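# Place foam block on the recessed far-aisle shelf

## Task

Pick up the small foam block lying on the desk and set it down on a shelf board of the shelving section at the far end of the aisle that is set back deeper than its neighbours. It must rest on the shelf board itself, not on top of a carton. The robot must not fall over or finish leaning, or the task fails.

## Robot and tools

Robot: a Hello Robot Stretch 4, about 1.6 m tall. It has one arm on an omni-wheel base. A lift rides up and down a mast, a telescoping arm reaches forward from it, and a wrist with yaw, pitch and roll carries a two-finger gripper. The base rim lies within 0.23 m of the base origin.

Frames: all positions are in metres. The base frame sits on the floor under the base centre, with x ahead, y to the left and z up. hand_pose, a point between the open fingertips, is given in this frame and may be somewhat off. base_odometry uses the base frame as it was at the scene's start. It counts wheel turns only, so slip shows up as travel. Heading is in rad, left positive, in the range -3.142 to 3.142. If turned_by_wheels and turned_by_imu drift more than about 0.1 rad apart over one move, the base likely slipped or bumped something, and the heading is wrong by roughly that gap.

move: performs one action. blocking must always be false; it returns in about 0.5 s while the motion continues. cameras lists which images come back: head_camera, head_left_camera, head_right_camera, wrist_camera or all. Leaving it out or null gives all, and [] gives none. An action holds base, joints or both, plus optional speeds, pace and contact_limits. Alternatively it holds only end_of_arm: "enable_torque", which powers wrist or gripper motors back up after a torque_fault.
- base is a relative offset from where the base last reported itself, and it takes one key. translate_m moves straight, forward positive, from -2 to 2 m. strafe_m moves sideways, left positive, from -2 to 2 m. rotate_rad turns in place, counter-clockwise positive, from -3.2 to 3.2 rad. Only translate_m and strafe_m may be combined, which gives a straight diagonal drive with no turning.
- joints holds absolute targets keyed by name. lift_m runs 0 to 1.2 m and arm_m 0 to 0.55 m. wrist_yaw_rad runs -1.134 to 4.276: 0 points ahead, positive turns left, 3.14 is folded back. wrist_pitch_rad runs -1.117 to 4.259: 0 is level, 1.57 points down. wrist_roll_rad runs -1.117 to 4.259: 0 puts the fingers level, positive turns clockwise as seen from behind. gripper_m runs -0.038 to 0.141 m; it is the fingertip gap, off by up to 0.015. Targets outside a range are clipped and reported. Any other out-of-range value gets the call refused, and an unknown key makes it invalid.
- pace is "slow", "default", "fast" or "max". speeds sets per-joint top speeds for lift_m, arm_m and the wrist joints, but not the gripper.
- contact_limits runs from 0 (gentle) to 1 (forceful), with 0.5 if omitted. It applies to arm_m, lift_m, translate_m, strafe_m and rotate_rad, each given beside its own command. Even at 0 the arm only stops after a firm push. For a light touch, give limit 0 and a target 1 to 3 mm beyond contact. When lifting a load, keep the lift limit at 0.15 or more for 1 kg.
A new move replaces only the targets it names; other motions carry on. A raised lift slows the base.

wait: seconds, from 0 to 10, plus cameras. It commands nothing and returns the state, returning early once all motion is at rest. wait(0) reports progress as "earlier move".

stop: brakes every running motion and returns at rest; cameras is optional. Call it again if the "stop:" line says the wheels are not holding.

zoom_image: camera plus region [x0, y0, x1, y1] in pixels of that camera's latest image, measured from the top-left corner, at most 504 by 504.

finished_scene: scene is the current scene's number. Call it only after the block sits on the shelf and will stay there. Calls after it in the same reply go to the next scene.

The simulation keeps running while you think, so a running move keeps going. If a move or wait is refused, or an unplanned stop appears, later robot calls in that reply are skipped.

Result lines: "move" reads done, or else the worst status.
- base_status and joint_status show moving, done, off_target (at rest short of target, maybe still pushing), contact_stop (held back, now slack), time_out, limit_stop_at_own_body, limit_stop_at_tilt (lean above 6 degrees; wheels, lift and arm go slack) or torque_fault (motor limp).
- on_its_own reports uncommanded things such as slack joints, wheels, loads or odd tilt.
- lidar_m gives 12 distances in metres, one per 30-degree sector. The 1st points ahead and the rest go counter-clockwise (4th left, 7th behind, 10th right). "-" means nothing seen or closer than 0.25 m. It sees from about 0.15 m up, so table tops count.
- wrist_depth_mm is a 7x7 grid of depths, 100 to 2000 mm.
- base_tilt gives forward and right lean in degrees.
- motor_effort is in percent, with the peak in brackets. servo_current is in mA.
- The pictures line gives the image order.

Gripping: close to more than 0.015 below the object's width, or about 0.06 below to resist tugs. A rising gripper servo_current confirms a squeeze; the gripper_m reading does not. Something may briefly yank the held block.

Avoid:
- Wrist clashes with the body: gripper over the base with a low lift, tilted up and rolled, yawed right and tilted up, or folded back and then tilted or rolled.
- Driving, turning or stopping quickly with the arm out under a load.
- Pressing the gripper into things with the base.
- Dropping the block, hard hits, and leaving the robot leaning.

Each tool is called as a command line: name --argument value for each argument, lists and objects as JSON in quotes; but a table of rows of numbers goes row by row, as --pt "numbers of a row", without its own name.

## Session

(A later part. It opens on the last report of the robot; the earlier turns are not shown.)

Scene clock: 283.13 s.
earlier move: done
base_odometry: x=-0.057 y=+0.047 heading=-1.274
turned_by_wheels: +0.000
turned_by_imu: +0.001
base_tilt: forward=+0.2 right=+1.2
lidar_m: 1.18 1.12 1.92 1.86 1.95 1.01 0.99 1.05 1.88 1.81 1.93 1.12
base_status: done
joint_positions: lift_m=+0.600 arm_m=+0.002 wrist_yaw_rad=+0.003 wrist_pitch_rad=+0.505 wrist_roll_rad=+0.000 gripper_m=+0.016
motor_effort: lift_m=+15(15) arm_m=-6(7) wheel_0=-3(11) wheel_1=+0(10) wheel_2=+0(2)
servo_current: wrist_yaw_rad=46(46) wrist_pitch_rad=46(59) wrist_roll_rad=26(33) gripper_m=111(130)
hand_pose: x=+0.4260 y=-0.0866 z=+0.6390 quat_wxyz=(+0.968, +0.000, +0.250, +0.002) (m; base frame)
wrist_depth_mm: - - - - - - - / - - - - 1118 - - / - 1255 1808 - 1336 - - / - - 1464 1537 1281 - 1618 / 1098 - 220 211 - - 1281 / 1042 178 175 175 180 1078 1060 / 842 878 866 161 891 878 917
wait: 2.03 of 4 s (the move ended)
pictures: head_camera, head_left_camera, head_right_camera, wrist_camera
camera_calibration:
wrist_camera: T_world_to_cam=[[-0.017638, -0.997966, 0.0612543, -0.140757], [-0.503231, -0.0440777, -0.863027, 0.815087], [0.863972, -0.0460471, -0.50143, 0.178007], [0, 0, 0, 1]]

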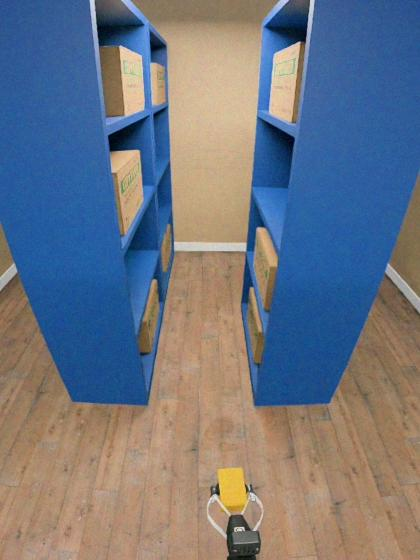

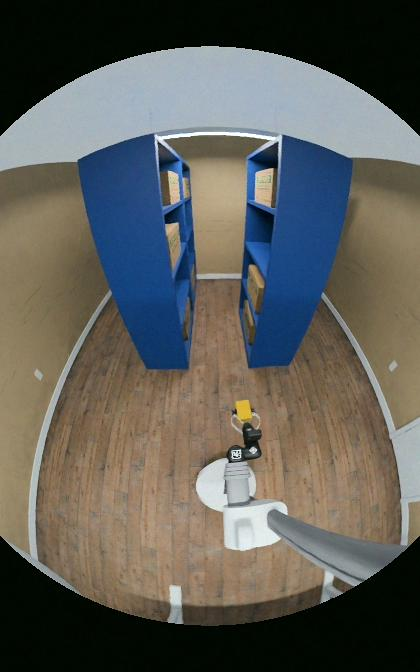

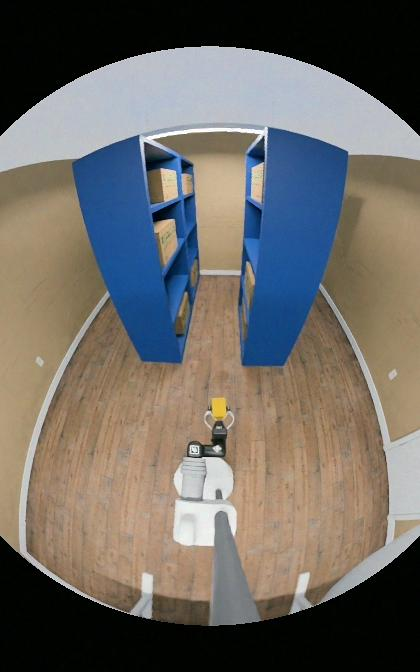

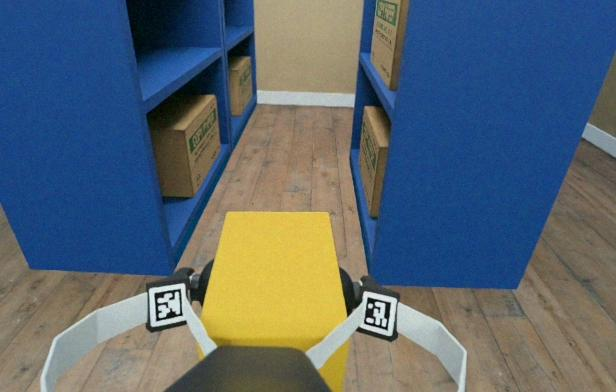

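move --base '{"rotate_rad": -0.025}' --blocking false --cameras '[]'

wait --seconds 1 --cameras '[]'

move --base '{"translate_m": 1.0}' --blocking false --cameras '[]'

wait --seconds 5

Scene clock: 321.57 s.
move: moving
turned_by_wheels: -0.025
turned_by_imu: -0.025
base_status: rotate_rad moving
motor_effort: lift_m=+15(15) arm_m=-6(7) wheel_0=+2(3) wheel_1=+1(5) wheel_2=+0(6)
pictures: none

Scene clock: 321.80 s.
earlier move: done
turned_by_wheels: +0.000
turned_by_imu: +0.000
base_status: done
motor_effort: lift_m=+15(15) arm_m=-6(7) wheel_0=+2(3) wheel_1=+2(5) wheel_2=+0(6)
wait: 0.23 of 1 s (the move ended)
pictures: none

Scene clock: 322.30 s.
move: moving
turned_by_wheels: +0.000
turned_by_imu: +0.000
base_status: translate_m moving
motor_effort: lift_m=+15(15) arm_m=-6(6) wheel_0=+5(7) wheel_1=+5(8) wheel_2=-10(10)
pictures: none

Scene clock: 326.60 s.
earlier move: done
base_odometry: x=+0.211 y=-0.917 heading=-1.299
turned_by_wheels: +0.000
turned_by_imu: -0.002
base_tilt: forward=+0.3 right=+1.5
lidar_m: 1.05 0.45 0.33 0.39 1.96 2.65 2.35 2.11 1.93 0.40 0.28 0.37
base_status: done
joint_positions: lift_m=+0.600 arm_m=+0.002 wrist_yaw_rad=+0.003 wrist_pitch_rad=+0.505 wrist_roll_rad=+0.000 gripper_m=+0.016
motor_effort: lift_m=+15(15) arm_m=-6(6) wheel_0=+3(7) wheel_1=+1(8) wheel_2=+1(11)
servo_current: wrist_yaw_rad=46(52) wrist_pitch_rad=52(65) wrist_roll_rad=26(33) gripper_m=117(124)
hand_pose: x=+0.4260 y=-0.0866 z=+0.6390 quat_wxyz=(+0.968, +0.000, +0.250, +0.002) (m; base frame)
wrist_depth_mm: - - 1537 - - 384 301 / - - 1708 - - 413 301 / - 1281 1808 - - 413 300 / - 1336 1537 1576 854 410 300 / 707 - 219 211 891 392 296 / 634 176 174 175 181 364 291 / 597 820 854 162 668 484 278
wait: 4.30 of 5 s (the move ended)
pictures: head_camera, head_left_camera, head_right_camera, wrist_camera
camera_calibration:
wrist_camera: T_world_to_cam=[[-0.0178537, -0.997963, 0.0612542, -0.140719], [-0.503241, -0.0439689, -0.863027, 0.815083], [0.863962, -0.0462339, -0.50143, 0.178014], [0, 0, 0, 1]]

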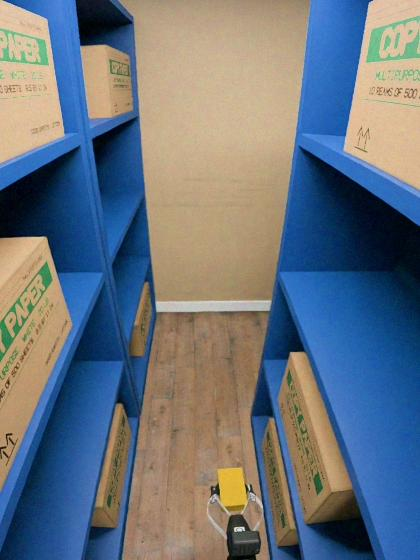

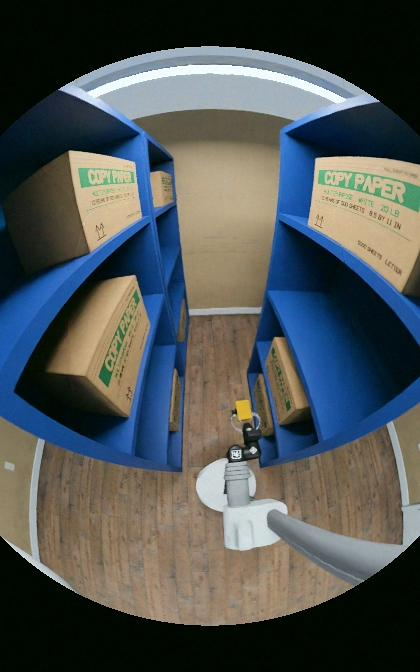

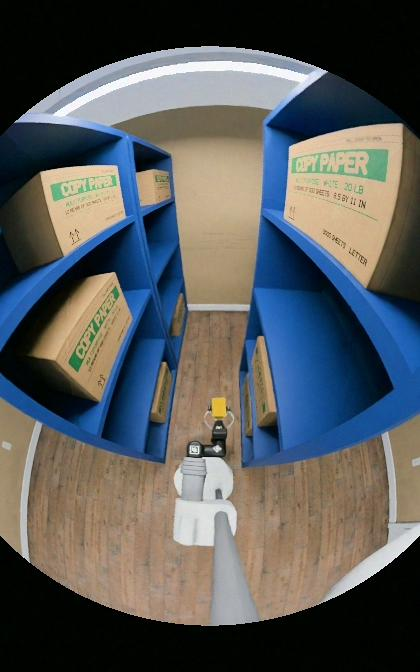

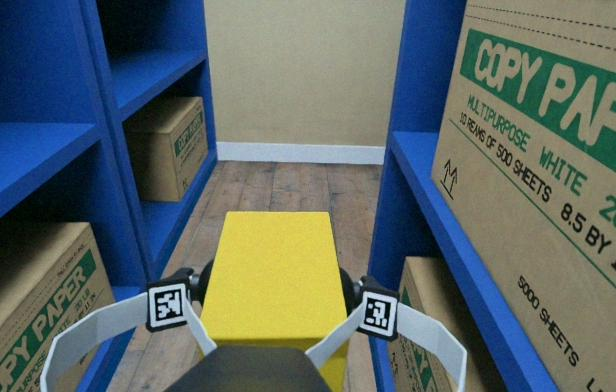

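zoom_image --camera "head_camera" --region '[80, 250, 330, 500]'

Scaled by 2.016 from the camera's 420x560 image, which has a finer 1200x1600 frame.

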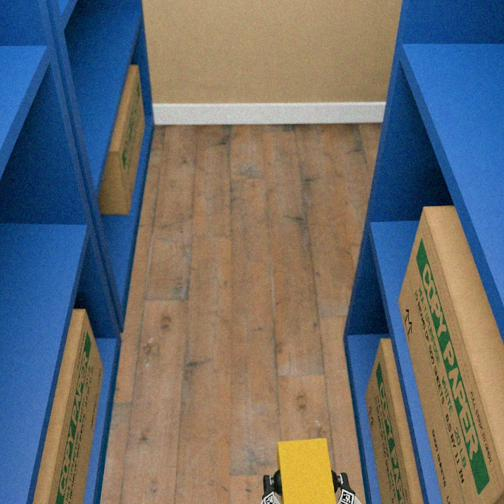

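move --base '{"translate_m": 0.75, "strafe_m": 0.03}' --blocking false --cameras '[]'

wait --seconds 5

Scene clock: 355.93 s.
move: moving
turned_by_wheels: +0.000
turned_by_imu: -0.001
base_status: translate_m moving; strafe_m moving
motor_effort: lift_m=+15(15) arm_m=-6(6) wheel_0=+6(6) wheel_1=+4(8) wheel_2=-7(9)
pictures: none

Scene clock: 359.43 s.
earlier move: done
base_odometry: x=+0.442 y=-1.631 heading=-1.299
turned_by_wheels: +0.000
turned_by_imu: -0.002
base_tilt: forward=+0.4 right=+1.4
lidar_m: 1.19 0.41 0.28 0.25 0.28 0.43 3.61 0.41 0.29 0.28 0.30 1.06
base_status: done
joint_positions: lift_m=+0.600 arm_m=+0.002 wrist_yaw_rad=+0.003 wrist_pitch_rad=+0.505 wrist_roll_rad=+0.000 gripper_m=+0.016
motor_effort: lift_m=+15(15) arm_m=-6(6) wheel_0=+1(7) wheel_1=+2(8) wheel_2=+0(11)
servo_current: wrist_yaw_rad=33(46) wrist_pitch_rad=52(59) wrist_roll_rad=26(39) gripper_m=117(124)
hand_pose: x=+0.4260 y=-0.0866 z=+0.6390 quat_wxyz=(+0.968, +0.000, +0.250, +0.002) (m; base frame)
wrist_depth_mm: - - - - - - - / - - - - - - 946 / - - - - - - - / 831 917 - - - - 904 / 699 866 211 211 1182 1182 904 / 615 178 174 175 180 1078 917 / 661 854 842 162 904 866 891
wait: 3.50 of 5 s (the move ended)
pictures: head_camera, head_left_camera, head_right_camera, wrist_camera
camera_calibration:
wrist_camera: T_world_to_cam=[[-0.017854, -0.997962, 0.0612543, -0.140719], [-0.503241, -0.0439688, -0.863027, 0.815077], [0.863962, -0.0462342, -0.50143, 0.178011], [0, 0, 0, 1]]

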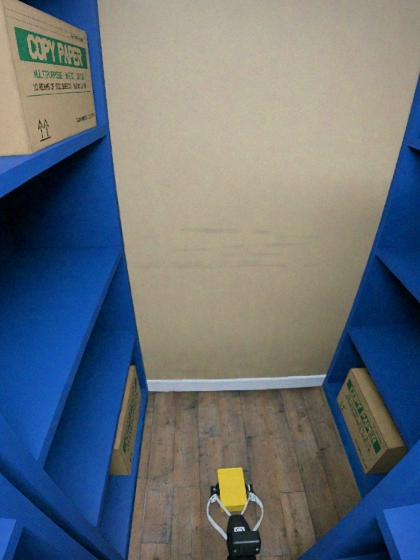

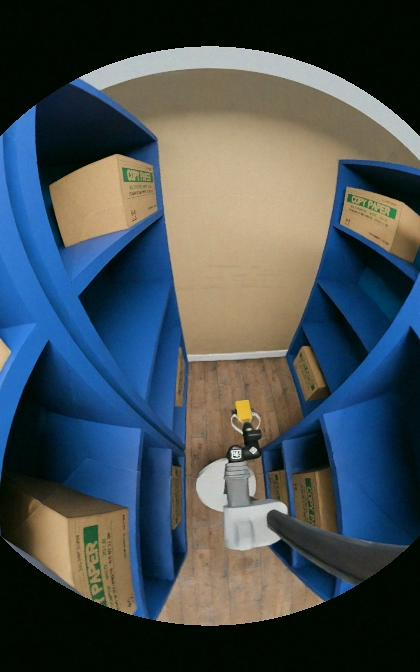

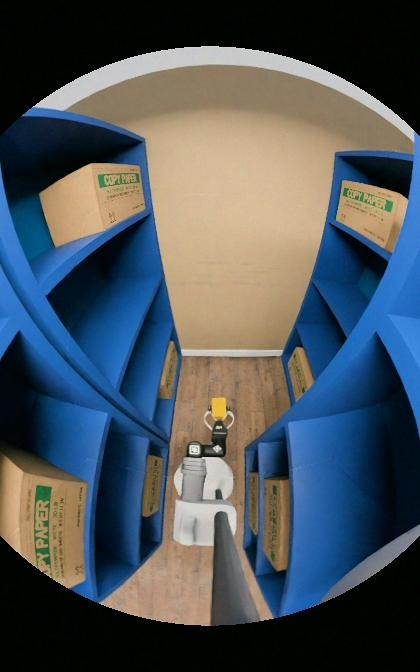

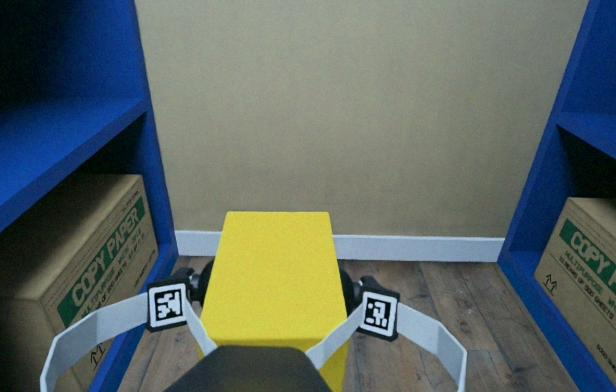

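move --joints '{"wrist_pitch_rad": 1.4, "lift_m": 0.7}' --blocking false --cameras '[]'

wait --seconds 2 --cameras '[]'

move --base '{"translate_m": 0.68, "strafe_m": -0.02}' --blocking false --cameras '[]'

wait --seconds 5

Scene clock: 370.57 s.
move: moving
turned_by_wheels: +0.000
turned_by_imu: -0.001
joint_status: lift_m moving; wrist_pitch_rad moving
motor_effort: lift_m=+27(27) arm_m=-6(6) wheel_0=+1(1) wheel_1=+2(2) wheel_2=+0(0)
pictures: none

Scene clock: 371.50 s.
earlier move: done
turned_by_wheels: +0.000
turned_by_imu: +0.000
joint_status: all done
motor_effort: lift_m=+24(27) arm_m=-6(6) wheel_0=+1(1) wheel_1=+2(2) wheel_2=+0(0)
wait: 0.93 of 2 s (the move ended)
pictures: none

Scene clock: 372.00 s.
move: moving
turned_by_wheels: +0.000
turned_by_imu: +0.000
base_status: translate_m moving; strafe_m moving
motor_effort: lift_m=+24(24) arm_m=-6(6) wheel_0=+7(7) wheel_1=+6(6) wheel_2=-8(10)
pictures: none

Scene clock: 375.27 s.
earlier move: done
base_odometry: x=+0.605 y=-2.291 heading=-1.298
turned_by_wheels: +0.000
turned_by_imu: -0.001
base_tilt: forward=+0.3 right=+1.4
lidar_m: 0.51 0.46 0.31 0.29 0.31 0.45 1.12 0.46 0.55 0.71 0.74 0.54
base_status: done
joint_positions: lift_m=+0.700 arm_m=+0.002 wrist_yaw_rad=+0.003 wrist_pitch_rad=+1.398 wrist_roll_rad=+0.000 gripper_m=+0.016
motor_effort: lift_m=+24(24) arm_m=-6(6) wheel_0=+3(8) wheel_1=+0(6) wheel_2=+0(11)
servo_current: wrist_yaw_rad=39(46) wrist_pitch_rad=52(59) wrist_roll_rad=26(33) gripper_m=111(124)
hand_pose: x=+0.2231 y=-0.0873 z=+0.5937 quat_wxyz=(+0.765, -0.001, +0.644, +0.001) (m; base frame)
wrist_depth_mm: - - - - - - - / - - - - - - - / 627 831 854 866 854 866 866 / 621 831 831 842 831 842 854 / 676 809 219 211 809 809 831 / 647 177 174 176 181 809 809 / 609 574 564 162 788 778 798
wait: 3.27 of 5 s (the move ended)
pictures: head_camera, head_left_camera, head_right_camera, wrist_camera
camera_calibration:
wrist_camera: T_world_to_cam=[[0.0377094, -0.997786, 0.0547821, -0.150751], [-0.987831, -0.0454988, -0.148726, 0.357723], [0.15089, -0.0485071, -0.98736, 0.777994], [0, 0, 0, 1]]

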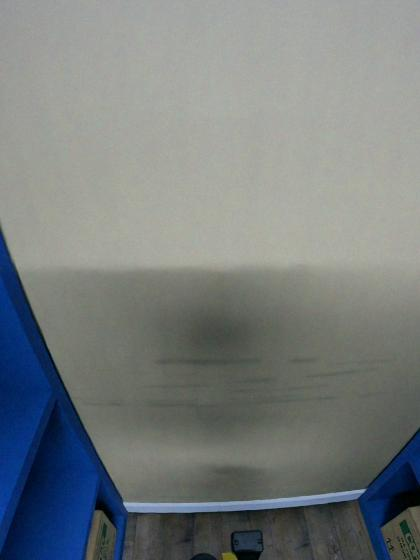

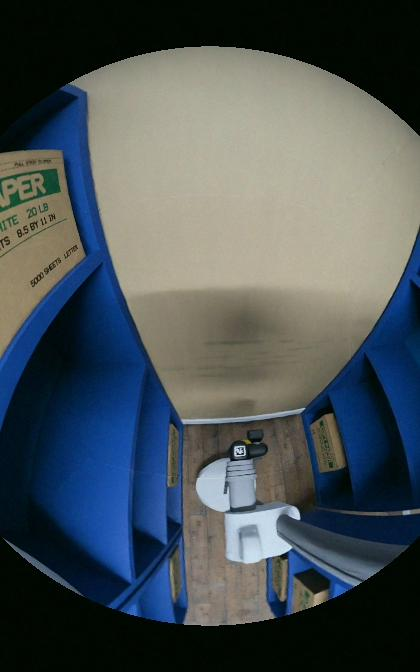

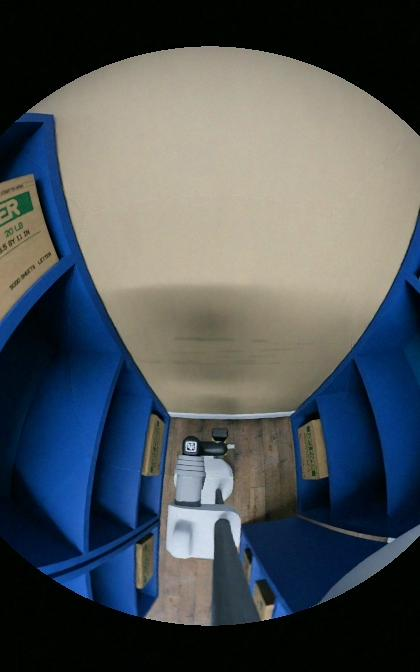

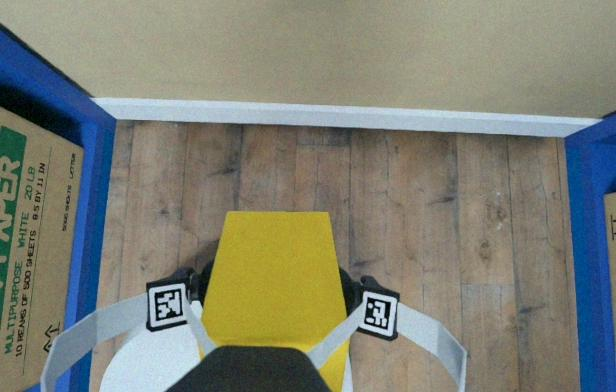

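move --base '{"rotate_rad": -1.59}' --blocking false --cameras '[]'

wait --seconds 4 --cameras '[]'

move --joints '{"wrist_pitch_rad": 0.5, "lift_m": 0.75}' --blocking false --cameras '[]'

wait --seconds 2

Scene clock: 385.73 s.
move: moving
turned_by_wheels: -0.261
turned_by_imu: -0.258
base_status: rotate_rad moving
motor_effort: lift_m=+24(24) arm_m=-6(6) wheel_0=+6(7) wheel_1=+8(8) wheel_2=+7(8)
pictures: none

Scene clock: 387.30 s.
earlier move: done
turned_by_wheels: -1.329
turned_by_imu: -1.312
base_status: done
motor_effort: lift_m=+24(24) arm_m=-6(6) wheel_0=+4(7) wheel_1=+1(9) wheel_2=+1(8)
wait: 1.57 of 4 s (the move ended)
pictures: none

Scene clock: 387.80 s.
move: moving
turned_by_wheels: +0.000
turned_by_imu: +0.000
joint_status: lift_m moving; wrist_pitch_rad moving
motor_effort: lift_m=+24(26) arm_m=-6(6) wheel_0=+4(4) wheel_1=+1(1) wheel_2=+1(1)
pictures: none

Scene clock: 388.47 s.
earlier move: done
base_odometry: x=+0.605 y=-2.291 heading=-2.888
turned_by_wheels: +0.000
turned_by_imu: +0.000
base_tilt: forward=+0.3 right=+1.3
lidar_m: 0.69 0.74 0.54 0.51 0.45 0.33 0.29 0.34 0.46 1.17 0.48 0.52
joint_positions: lift_m=+0.750 arm_m=+0.002 wrist_yaw_rad=+0.003 wrist_pitch_rad=+0.506 wrist_roll_rad=+0.000 gripper_m=+0.016
joint_status: all done
motor_effort: lift_m=+24(26) arm_m=-6(6) wheel_0=+4(4) wheel_1=+1(1) wheel_2=+1(1)
servo_current: wrist_yaw_rad=46(46) wrist_pitch_rad=46(124) wrist_roll_rad=26(33) gripper_m=117(124)
hand_pose: x=+0.4259 y=-0.0866 z=+0.7880 quat_wxyz=(+0.968, +0.000, +0.250, +0.002) (m; base frame)
wrist_depth_mm: - - - - - - 404 / 917 - - - - - 427 / - - - - - - 404 / - - - - - - 404 / - - 209 213 - 634 402 / - 178 174 175 180 - 418 / - 778 768 162 - - 413
wait: 0.67 of 2 s (the move ended)
pictures: head_camera, head_left_camera, head_right_camera, wrist_camera
camera_calibration:
wrist_camera: T_world_to_cam=[[-0.0178016, -0.997962, 0.0612768, -0.149891], [-0.504173, -0.0439647, -0.862483, 0.943543], [0.863419, -0.0462477, -0.502363, 0.253812], [0, 0, 0, 1]]

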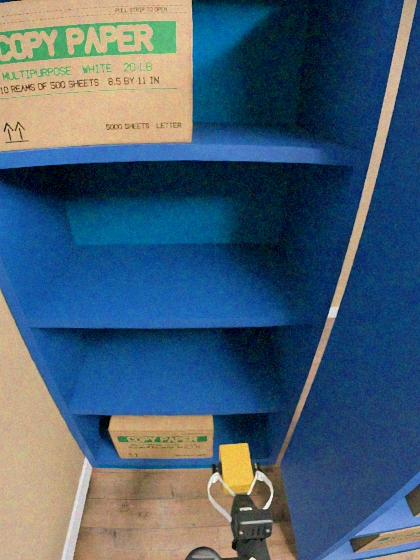

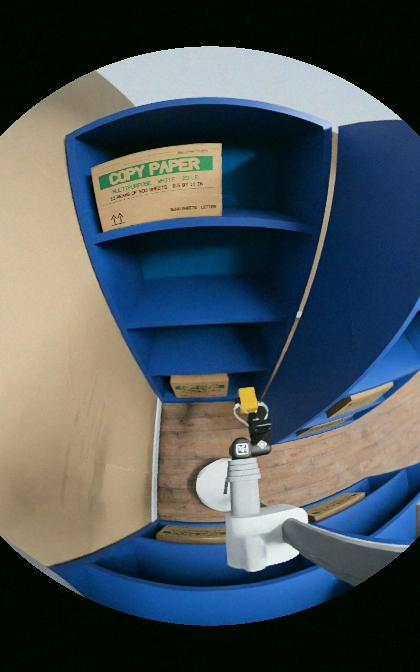

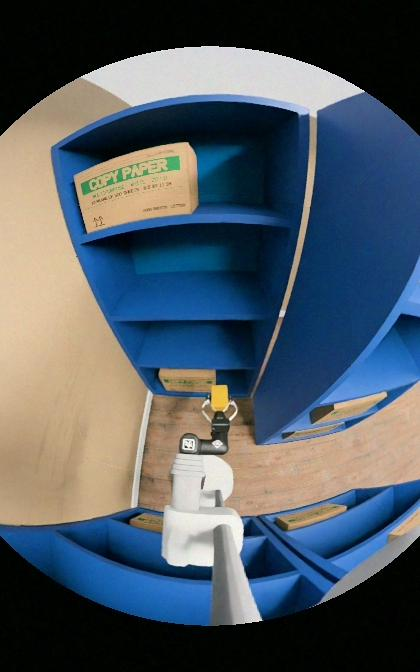

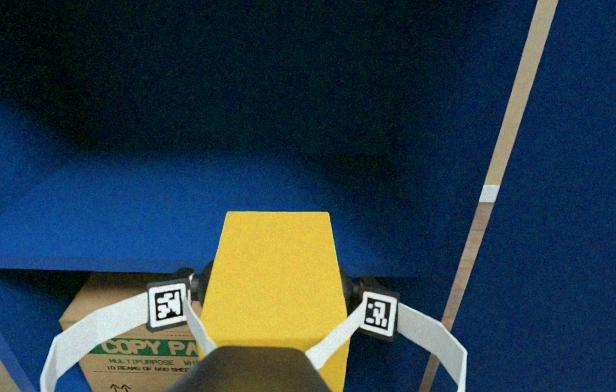

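move --base '{"strafe_m": 0.14}' --joints '{"lift_m": 1.055}' --blocking false --cameras '[]'

wait --seconds 3

Scene clock: 399.70 s.
move: moving
turned_by_wheels: +0.000
turned_by_imu: +0.000
base_status: strafe_m moving
joint_status: lift_m moving
motor_effort: lift_m=+25(27) arm_m=-6(6) wheel_0=-9(10) wheel_1=+9(9) wheel_2=+0(1)
pictures: none

Scene clock: 401.50 s.
earlier move: done
base_odometry: x=+0.641 y=-2.427 heading=-2.888
turned_by_wheels: +0.000
turned_by_imu: +0.000
base_tilt: forward=+0.4 right=+1.5
lidar_m: 0.70 0.56 0.40 0.37 0.38 0.32 0.30 0.34 0.43 1.15 0.59 0.73
base_status: done
joint_positions: lift_m=+1.055 arm_m=+0.002 wrist_yaw_rad=+0.003 wrist_pitch_rad=+0.506 wrist_roll_rad=+0.000 gripper_m=+0.016
joint_status: all done
motor_effort: lift_m=+24(28) arm_m=-6(6) wheel_0=-1(11) wheel_1=+1(10) wheel_2=+0(2)
servo_current: wrist_yaw_rad=39(46) wrist_pitch_rad=52(65) wrist_roll_rad=26(39) gripper_m=117(130)
hand_pose: x=+0.4259 y=-0.0866 z=+1.0931 quat_wxyz=(+0.968, +0.000, +0.250, +0.002) (m; base frame)
wrist_depth_mm: - - - - - - - / - - - - - - - / - - - - - 741 - / - - - - - - - / - - 208 212 - - 627 / 683 174 174 175 180 715 - / - - - 162 - - -
wait: 1.80 of 3 s (the move ended)
pictures: head_camera, head_left_camera, head_right_camera, wrist_camera
camera_calibration:
wrist_camera: T_world_to_cam=[[-0.0178224, -0.997962, 0.0612697, -0.168568], [-0.503882, -0.0439638, -0.862653, 1.20676], [0.863589, -0.0462472, -0.502071, 0.406642], [0, 0, 0, 1]]

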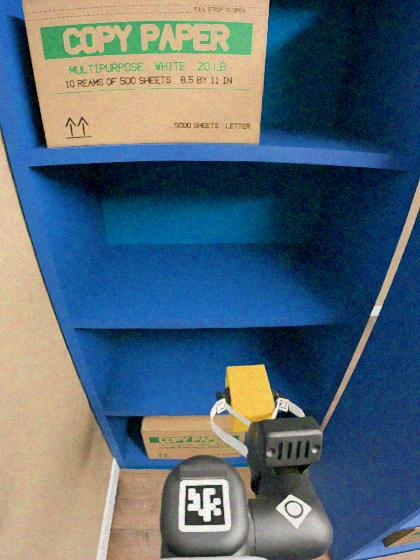

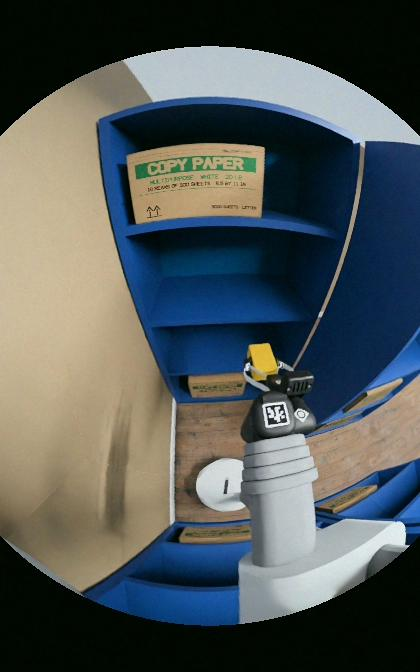

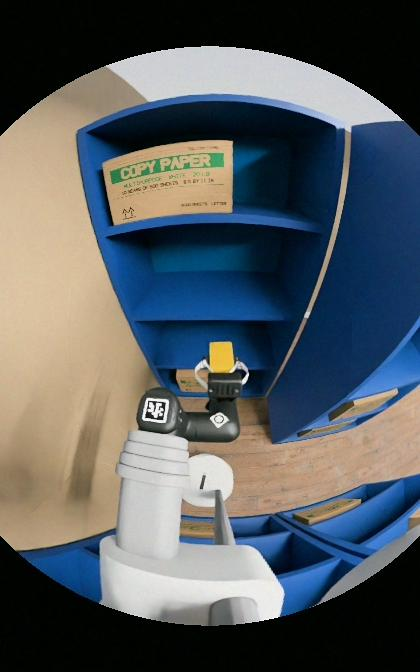

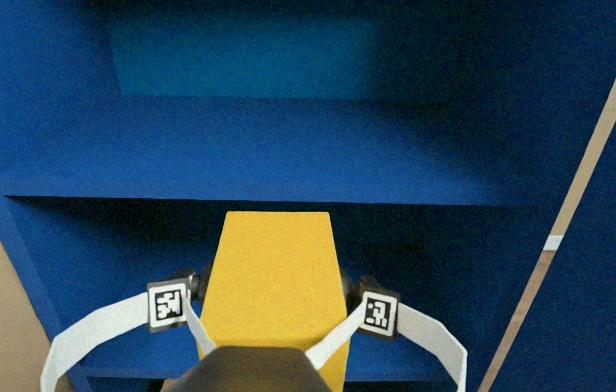

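move --base '{"translate_m": 0.2}' --contact_limits '{"translate_m": 0.3}' --blocking false --cameras '[]'

wait --seconds 3 --cameras '[]'

move --joints '{"arm_m": 0.255}' --speeds '{"arm_m": 0.2}' --contact_limits '{"arm_m": 0.1}' --blocking false --cameras '[]'

wait --seconds 3

Scene clock: 410.17 s.
move: moving
turned_by_wheels: +0.000
turned_by_imu: +0.000
base_status: translate_m moving
motor_effort: lift_m=+24(24) arm_m=-6(6) wheel_0=+6(7) wheel_1=+6(7) wheel_2=-9(10)
contact_limits: translate_m 0.3
pictures: none

Scene clock: 412.40 s.
earlier move: done
turned_by_wheels: +0.000
turned_by_imu: -0.001
base_status: done
motor_effort: lift_m=+24(24) arm_m=-6(6) wheel_0=+1(7) wheel_1=+1(7) wheel_2=+0(10)
contact_limits: translate_m 0.3
wait: 2.23 of 3 s (the move ended)
pictures: none

Scene clock: 412.90 s.
move: moving
turned_by_wheels: +0.000
turned_by_imu: +0.000
joint_status: arm_m moving
motor_effort: lift_m=+24(24) arm_m=+7(10) wheel_0=+1(2) wheel_1=+1(1) wheel_2=+0(1)
contact_limits: arm_m 0.1; translate_m 0.3
pictures: none

Scene clock: 414.43 s.
earlier move: done
base_odometry: x=+0.447 y=-2.477 heading=-2.888
turned_by_wheels: +0.000
turned_by_imu: +0.000
base_tilt: forward=+0.4 right=+1.4
lidar_m: 0.50 0.51 0.41 0.38 0.39 0.53 0.49 0.52 0.73 0.53 0.53 0.54
joint_positions: lift_m=+1.055 arm_m=+0.255 wrist_yaw_rad=+0.003 wrist_pitch_rad=+0.506 wrist_roll_rad=+0.000 gripper_m=+0.016
joint_status: all done
motor_effort: lift_m=+24(24) arm_m=+6(10) wheel_0=+2(2) wheel_1=+1(1) wheel_2=+0(1)
servo_current: wrist_yaw_rad=39(46) wrist_pitch_rad=39(59) wrist_roll_rad=26(39) gripper_m=117(124)
contact_limits: arm_m 0.1; translate_m 0.3
hand_pose: x=+0.6782 y=-0.0866 z=+1.0931 quat_wxyz=(+0.968, +0.000, +0.250, +0.002) (m; base frame)
wrist_depth_mm: - - - - - - - / - - - - - - - / - - - - - - - / - - - - - - - / - - 209 211 - - - / - 174 174 175 180 - - / - - - 162 - - -
wait: 1.53 of 3 s (the move ended)
pictures: head_camera, head_left_camera, head_right_camera, wrist_camera
camera_calibration:
wrist_camera: T_world_to_cam=[[-0.0178395, -0.997962, 0.0612696, -0.164064], [-0.503874, -0.0439554, -0.862658, 1.33389], [0.863593, -0.0462615, -0.502063, 0.188748], [0, 0, 0, 1]]

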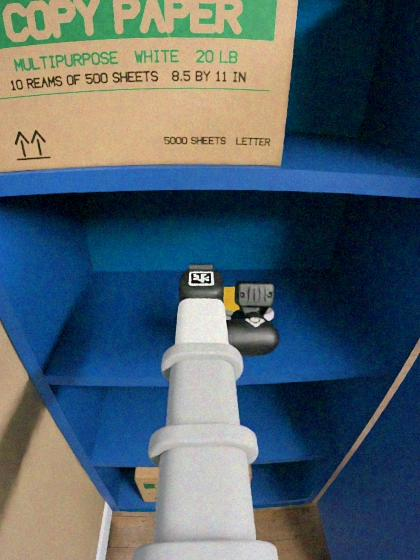

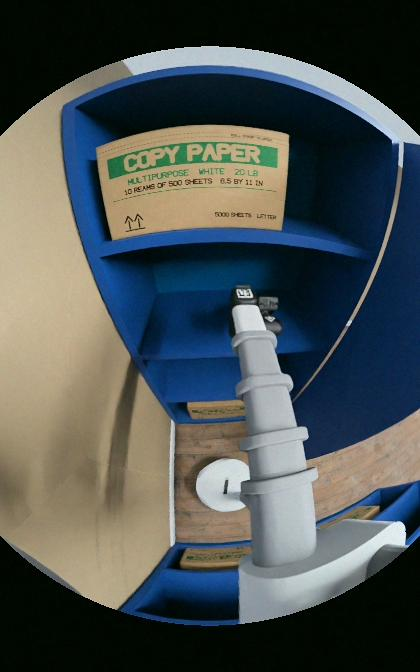

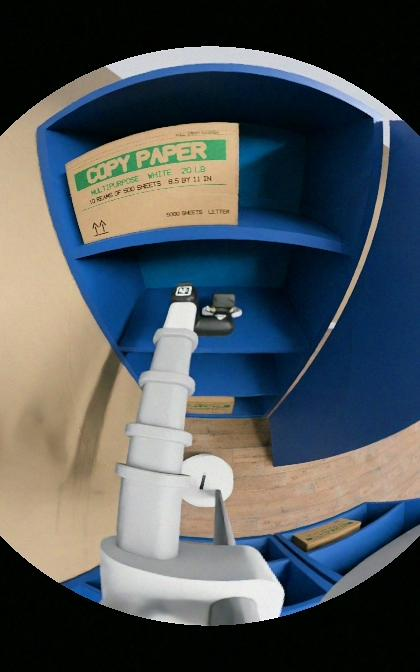

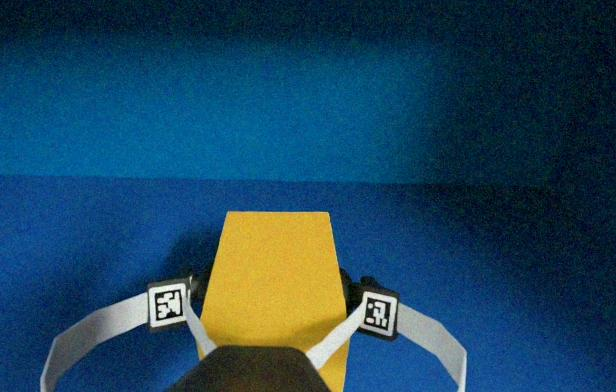

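move --joints '{"lift_m": 1.0}' --speeds '{"lift_m": 0.08}' --contact_limits '{"lift_m": 0.1}' --blocking false --cameras '[]'

wait --seconds 2 --cameras '["wrist_camera"]'

move --joints '{"lift_m": 0.99}' --speeds '{"lift_m": 0.03}' --contact_limits '{"lift_m": 0.05}' --blocking false --cameras '[]'

wait --seconds 1 --cameras '["wrist_camera", "head_right_camera"]'

Scene clock: 431.90 s.
move: moving
turned_by_wheels: +0.000
turned_by_imu: -0.001
joint_status: lift_m moving
motor_effort: lift_m=+14(22) arm_m=+7(7) wheel_0=+1(2) wheel_1=+1(1) wheel_2=+0(1)
contact_limits: arm_m 0.1; lift_m 0.1; translate_m 0.3
pictures: none

Scene clock: 432.63 s.
earlier move: done
turned_by_wheels: +0.000
turned_by_imu: +0.000
joint_status: all done
motor_effort: lift_m=+14(22) arm_m=+7(7) wheel_0=+1(2) wheel_1=+1(1) wheel_2=+0(1)
contact_limits: arm_m 0.1; lift_m 0.1; translate_m 0.3
wait: 0.73 of 2 s (the move ended)
pictures: wrist_camera
camera_calibration:
wrist_camera: T_world_to_cam=[[-0.0178439, -0.997962, 0.0612682, -0.160739], [-0.50382, -0.0439549, -0.862689, 1.28714], [0.863624, -0.0462619, -0.502009, 0.161455], [0, 0, 0, 1]]

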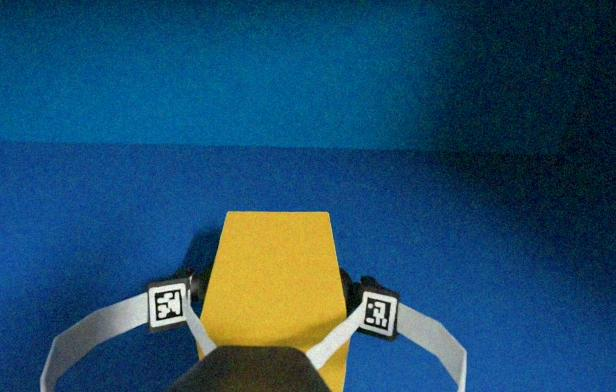

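Scene clock: 433.13 s.
move: moving
turned_by_wheels: +0.000
turned_by_imu: +0.000
joint_status: lift_m moving
motor_effort: lift_m=+14(15) arm_m=+6(7) wheel_0=+2(2) wheel_1=+1(1) wheel_2=+0(0)
contact_limits: arm_m 0.1; lift_m 0.05; translate_m 0.3
pictures: none

Scene clock: 433.33 s.
earlier move: done
base_odometry: x=+0.447 y=-2.477 heading=-2.888
turned_by_wheels: +0.000
turned_by_imu: +0.000
base_tilt: forward=+0.4 right=+1.3
lidar_m: 0.50 0.54 0.40 0.36 0.41 0.53 0.49 0.54 0.73 0.51 0.54 0.53
joint_positions: lift_m=+0.990 arm_m=+0.255 wrist_yaw_rad=+0.003 wrist_pitch_rad=+0.506 wrist_roll_rad=+0.000 gripper_m=+0.016
joint_status: all done
motor_effort: lift_m=+15(15) arm_m=+6(7) wheel_0=+1(2) wheel_1=+1(1) wheel_2=-1(1)
servo_current: wrist_yaw_rad=33(52) wrist_pitch_rad=39(52) wrist_roll_rad=26(33) gripper_m=117(124)
contact_limits: arm_m 0.1; lift_m 0.05; translate_m 0.3
hand_pose: x=+0.6782 y=-0.0866 z=+1.0289 quat_wxyz=(+0.968, +0.000, +0.250, +0.002) (m; base frame)
wrist_depth_mm: - - - - - - - / - - - - - - - / - - - - - - - / - - - - - - - / - - 209 211 - - - / - 174 174 176 180 - - / - - - 162 - - -
wait: 0.20 of 1 s (the move ended)
pictures: head_right_camera, wrist_camera
camera_calibration:
wrist_camera: T_world_to_cam=[[-0.0178437, -0.997962, 0.0612683, -0.160126], [-0.50382, -0.043955, -0.862689, 1.2785], [0.863624, -0.0462618, -0.502009, 0.156427], [0, 0, 0, 1]]

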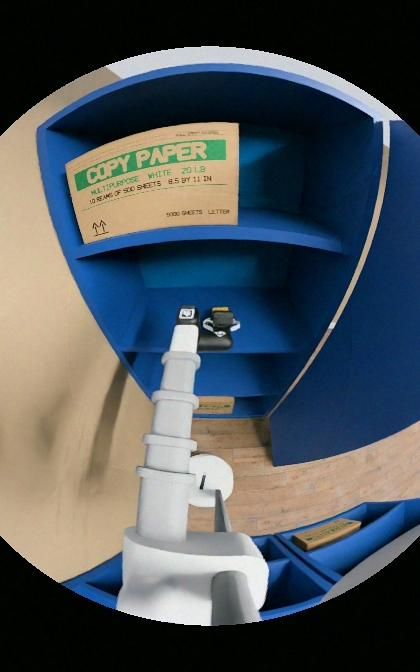

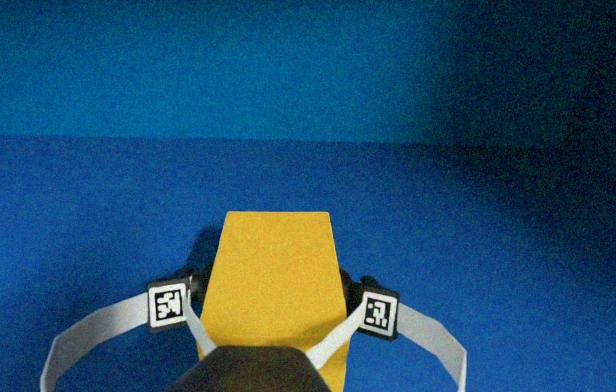

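move --joints '{"lift_m": 0.985}' --speeds '{"lift_m": 0.03}' --contact_limits '{"lift_m": 0.05}' --blocking false --cameras '[]'

wait --seconds 1 --cameras '["wrist_camera"]'

move --joints '{"lift_m": 0.98}' --speeds '{"lift_m": 0.03}' --contact_limits '{"lift_m": 0.05}' --blocking false --cameras '[]'

wait --seconds 1 --cameras '["wrist_camera"]'

Scene clock: 441.27 s.
move: moving
turned_by_wheels: +0.000
turned_by_imu: -0.001
joint_status: lift_m moving
motor_effort: lift_m=+16(16) arm_m=+6(7) wheel_0=+2(2) wheel_1=+1(1) wheel_2=+0(1)
contact_limits: arm_m 0.1; lift_m 0.05; translate_m 0.3
pictures: none

Scene clock: 441.33 s.
earlier move: done
turned_by_wheels: +0.000
turned_by_imu: +0.000
joint_status: all done
motor_effort: lift_m=+15(16) arm_m=+7(7) wheel_0=+2(2) wheel_1=+1(1) wheel_2=+0(1)
contact_limits: arm_m 0.1; lift_m 0.05; translate_m 0.3
wait: 0.07 of 1 s (the move ended)
pictures: wrist_camera
camera_calibration:
wrist_camera: T_world_to_cam=[[-0.017845, -0.997962, 0.0612683, -0.159819], [-0.50382, -0.0439544, -0.862689, 1.27419], [0.863624, -0.0462629, -0.502009, 0.153916], [0, 0, 0, 1]]

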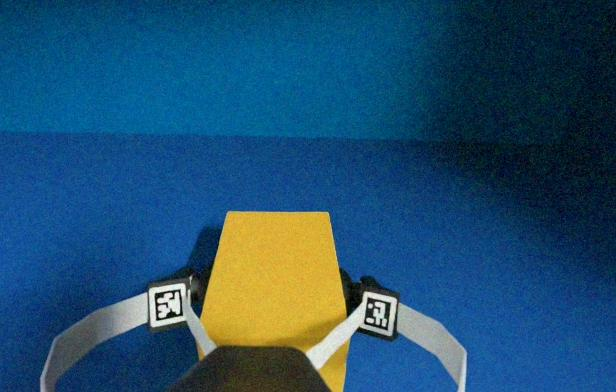

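Scene clock: 441.83 s.
move: moving
turned_by_wheels: +0.000
turned_by_imu: +0.000
joint_status: lift_m moving
motor_effort: lift_m=+15(16) arm_m=+6(7) wheel_0=+2(2) wheel_1=+1(1) wheel_2=+0(1)
contact_limits: arm_m 0.1; lift_m 0.05; translate_m 0.3
pictures: none

Scene clock: 441.90 s.
earlier move: done
base_odometry: x=+0.447 y=-2.477 heading=-2.888
turned_by_wheels: +0.000
turned_by_imu: +0.000
base_tilt: forward=+0.3 right=+1.4
lidar_m: 0.50 0.53 0.39 0.37 0.40 0.52 0.49 0.53 0.73 0.52 0.53 0.53
joint_positions: lift_m=+0.980 arm_m=+0.255 wrist_yaw_rad=+0.003 wrist_pitch_rad=+0.506 wrist_roll_rad=+0.000 gripper_m=+0.016
joint_status: all done
motor_effort: lift_m=+14(16) arm_m=+6(7) wheel_0=+1(2) wheel_1=+1(1) wheel_2=+0(1)
servo_current: wrist_yaw_rad=39(39) wrist_pitch_rad=39(52) wrist_roll_rad=26(26) gripper_m=111(124)
contact_limits: arm_m 0.1; lift_m 0.05; translate_m 0.3
hand_pose: x=+0.6782 y=-0.0866 z=+1.0189 quat_wxyz=(+0.968, +0.000, +0.250, +0.002) (m; base frame)
wrist_depth_mm: - - - - - - - / - - - - - - - / - - - - - - - / - - - - - - - / - - 210 211 - - - / - 174 174 175 180 - - / - - - 161 - - -
wait: 0.07 of 1 s (the move ended)
pictures: wrist_camera
camera_calibration:
wrist_camera: T_world_to_cam=[[-0.0178449, -0.997962, 0.0612683, -0.159513], [-0.50382, -0.0439544, -0.86269, 1.26988], [0.863624, -0.0462628, -0.502009, 0.151408], [0, 0, 0, 1]]

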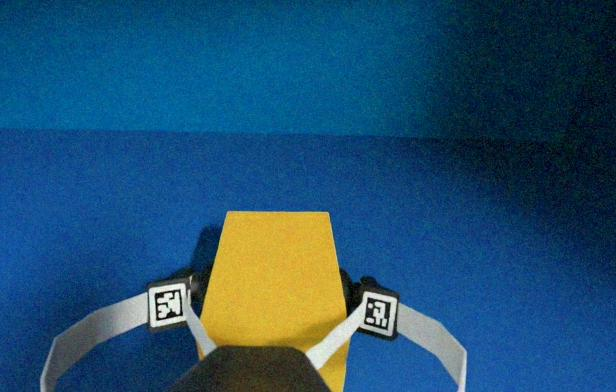

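move --joints '{"lift_m": 0.975}' --speeds '{"lift_m": 0.03}' --contact_limits '{"lift_m": 0.05}' --blocking false --cameras '[]'

wait --seconds 1 --cameras '["wrist_camera"]'

move --joints '{"lift_m": 0.97}' --speeds '{"lift_m": 0.03}' --contact_limits '{"lift_m": 0.05}' --blocking false --cameras '[]'

wait --seconds 1 --cameras '["wrist_camera"]'

Scene clock: 449.83 s.
move: moving
turned_by_wheels: +0.000
turned_by_imu: -0.001
joint_status: lift_m moving
motor_effort: lift_m=+14(16) arm_m=+6(7) wheel_0=+2(2) wheel_1=+1(1) wheel_2=+0(1)
contact_limits: arm_m 0.1; lift_m 0.05; translate_m 0.3
pictures: none

Scene clock: 449.90 s.
earlier move: done
turned_by_wheels: +0.000
turned_by_imu: +0.000
joint_status: all done
motor_effort: lift_m=+13(16) arm_m=+6(7) wheel_0=+1(2) wheel_1=+1(1) wheel_2=+0(1)
contact_limits: arm_m 0.1; lift_m 0.05; translate_m 0.3
wait: 0.07 of 1 s (the move ended)
pictures: wrist_camera
camera_calibration:
wrist_camera: T_world_to_cam=[[-0.01807, -0.997963, 0.0611908, -0.159028], [-0.500647, -0.0439444, -0.864535, 1.26644], [0.865463, -0.0462571, -0.498833, 0.144504], [0, 0, 0, 1]]

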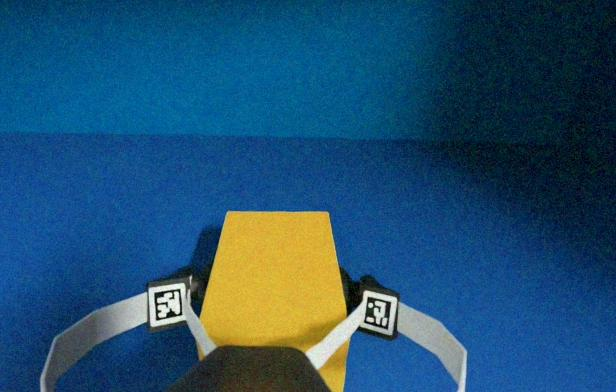

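Scene clock: 450.40 s.
move: moving
turned_by_wheels: +0.000
turned_by_imu: +0.000
joint_status: lift_m moving
motor_effort: lift_m=+12(14) arm_m=+6(7) wheel_0=+2(2) wheel_1=+1(1) wheel_2=+0(1)
contact_limits: arm_m 0.1; lift_m 0.05; translate_m 0.3
pictures: none

Scene clock: 450.47 s.
earlier move: done
base_odometry: x=+0.447 y=-2.477 heading=-2.888
turned_by_wheels: +0.000
turned_by_imu: +0.000
base_tilt: forward=+0.3 right=+1.4
lidar_m: 0.50 0.54 0.40 0.37 0.40 0.54 0.50 0.52 0.70 0.52 0.54 0.54
joint_positions: lift_m=+0.971 arm_m=+0.255 wrist_yaw_rad=+0.003 wrist_pitch_rad=+0.500 wrist_roll_rad=+0.000 gripper_m=+0.016
joint_status: all done
motor_effort: lift_m=+12(14) arm_m=+6(7) wheel_0=+2(2) wheel_1=+1(1) wheel_2=+0(1)
servo_current: wrist_yaw_rad=26(46) wrist_pitch_rad=52(52) wrist_roll_rad=26(33) gripper_m=111(117)
contact_limits: arm_m 0.1; lift_m 0.05; translate_m 0.3
hand_pose: x=+0.6791 y=-0.0866 z=+1.0106 quat_wxyz=(+0.969, +0.000, +0.247, +0.002) (m; base frame)
wrist_depth_mm: - - - - - - - / - - - - - - - / - - - - - - - / - - - - - - - / - - 208 210 - - - / - 175 171 173 180 - - / - - - 163 - - -
wait: 0.07 of 1 s (the move ended)
pictures: wrist_camera
camera_calibration:
wrist_camera: T_world_to_cam=[[-0.0182097, -0.997963, 0.0611422, -0.158614], [-0.498669, -0.0439383, -0.865678, 1.26269], [0.866601, -0.0462535, -0.496853, 0.139311], [0, 0, 0, 1]]

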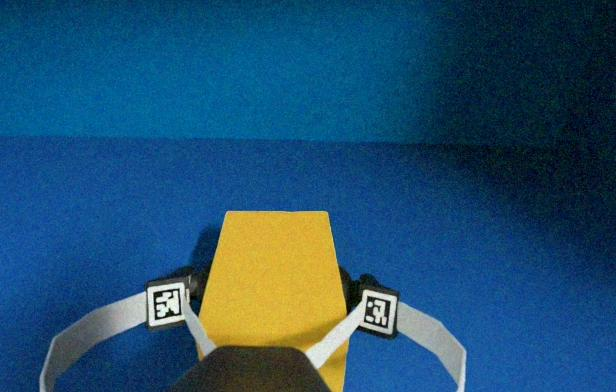

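move --joints '{"lift_m": 0.976}' --speeds '{"lift_m": 0.03}' --blocking false --cameras '[]'

wait --seconds 1 --cameras '[]'

move --joints '{"gripper_m": 0.14}' --blocking false --cameras '[]'

wait --seconds 3 --cameras '["wrist_camera", "head_right_camera"]'

Scene clock: 459.40 s.
move: moving
turned_by_wheels: +0.000
turned_by_imu: -0.001
joint_status: lift_m moving
motor_effort: lift_m=+21(25) arm_m=+6(6) wheel_0=+2(2) wheel_1=+1(1) wheel_2=+0(1)
contact_limits: arm_m 0.1; translate_m 0.3
pictures: none

Scene clock: 459.50 s.
earlier move: done
turned_by_wheels: +0.000
turned_by_imu: +0.000
joint_status: all done
motor_effort: lift_m=+23(25) arm_m=+6(6) wheel_0=+1(2) wheel_1=+1(1) wheel_2=+0(1)
contact_limits: arm_m 0.1; translate_m 0.3
wait: 0.10 of 1 s (the move ended)
pictures: none

Scene clock: 460.00 s.
move: moving
turned_by_wheels: +0.000
turned_by_imu: +0.000
joint_status: gripper_m moving
motor_effort: lift_m=+23(23) arm_m=+6(6) wheel_0=+2(2) wheel_1=+1(1) wheel_2=+0(0)
contact_limits: arm_m 0.1; translate_m 0.3
pictures: none

Scene clock: 461.67 s.
earlier move: done
base_odometry: x=+0.447 y=-2.477 heading=-2.888
turned_by_wheels: +0.000
turned_by_imu: +0.000
base_tilt: forward=+0.3 right=+1.3
lidar_m: 0.49 0.53 0.39 0.37 0.37 0.53 0.49 0.53 0.73 0.52 0.51 0.55
joint_positions: lift_m=+0.976 arm_m=+0.255 wrist_yaw_rad=+0.003 wrist_pitch_rad=+0.500 wrist_roll_rad=+0.000 gripper_m=+0.140
joint_status: all done
motor_effort: lift_m=+22(23) arm_m=+6(6) wheel_0=+2(2) wheel_1=+1(1) wheel_2=+0(1)
servo_current: wrist_yaw_rad=26(46) wrist_pitch_rad=59(59) wrist_roll_rad=26(33) gripper_m=39(117)
contact_limits: arm_m 0.1; translate_m 0.3
hand_pose: x=+0.6790 y=-0.0867 z=+1.0158 quat_wxyz=(+0.969, +0.000, +0.247, +0.001) (m; base frame)
wrist_depth_mm: - - - - - - - / - - - - - - - / - - - - - - - / - - - 248 - - - / - - 206 208 - - - / - 185 - 179 195 - - / - - - 136 - - -
wait: 1.67 of 3 s (the move ended)
pictures: head_right_camera, wrist_camera
camera_calibration:
wrist_camera: T_world_to_cam=[[-0.0186262, -0.997955, 0.0611421, -0.158752], [-0.498688, -0.0437301, -0.865678, 1.26717], [0.866582, -0.0466152, -0.496853, 0.141877], [0, 0, 0, 1]]

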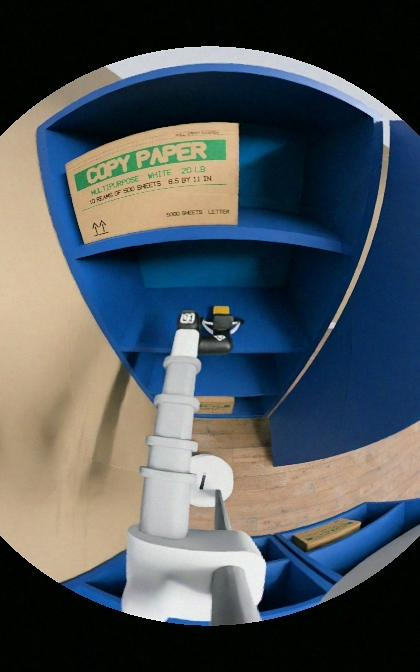

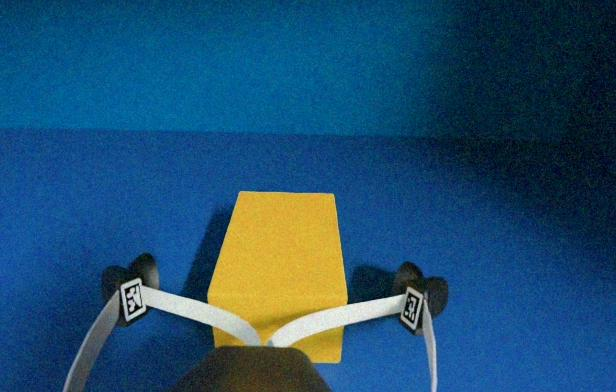

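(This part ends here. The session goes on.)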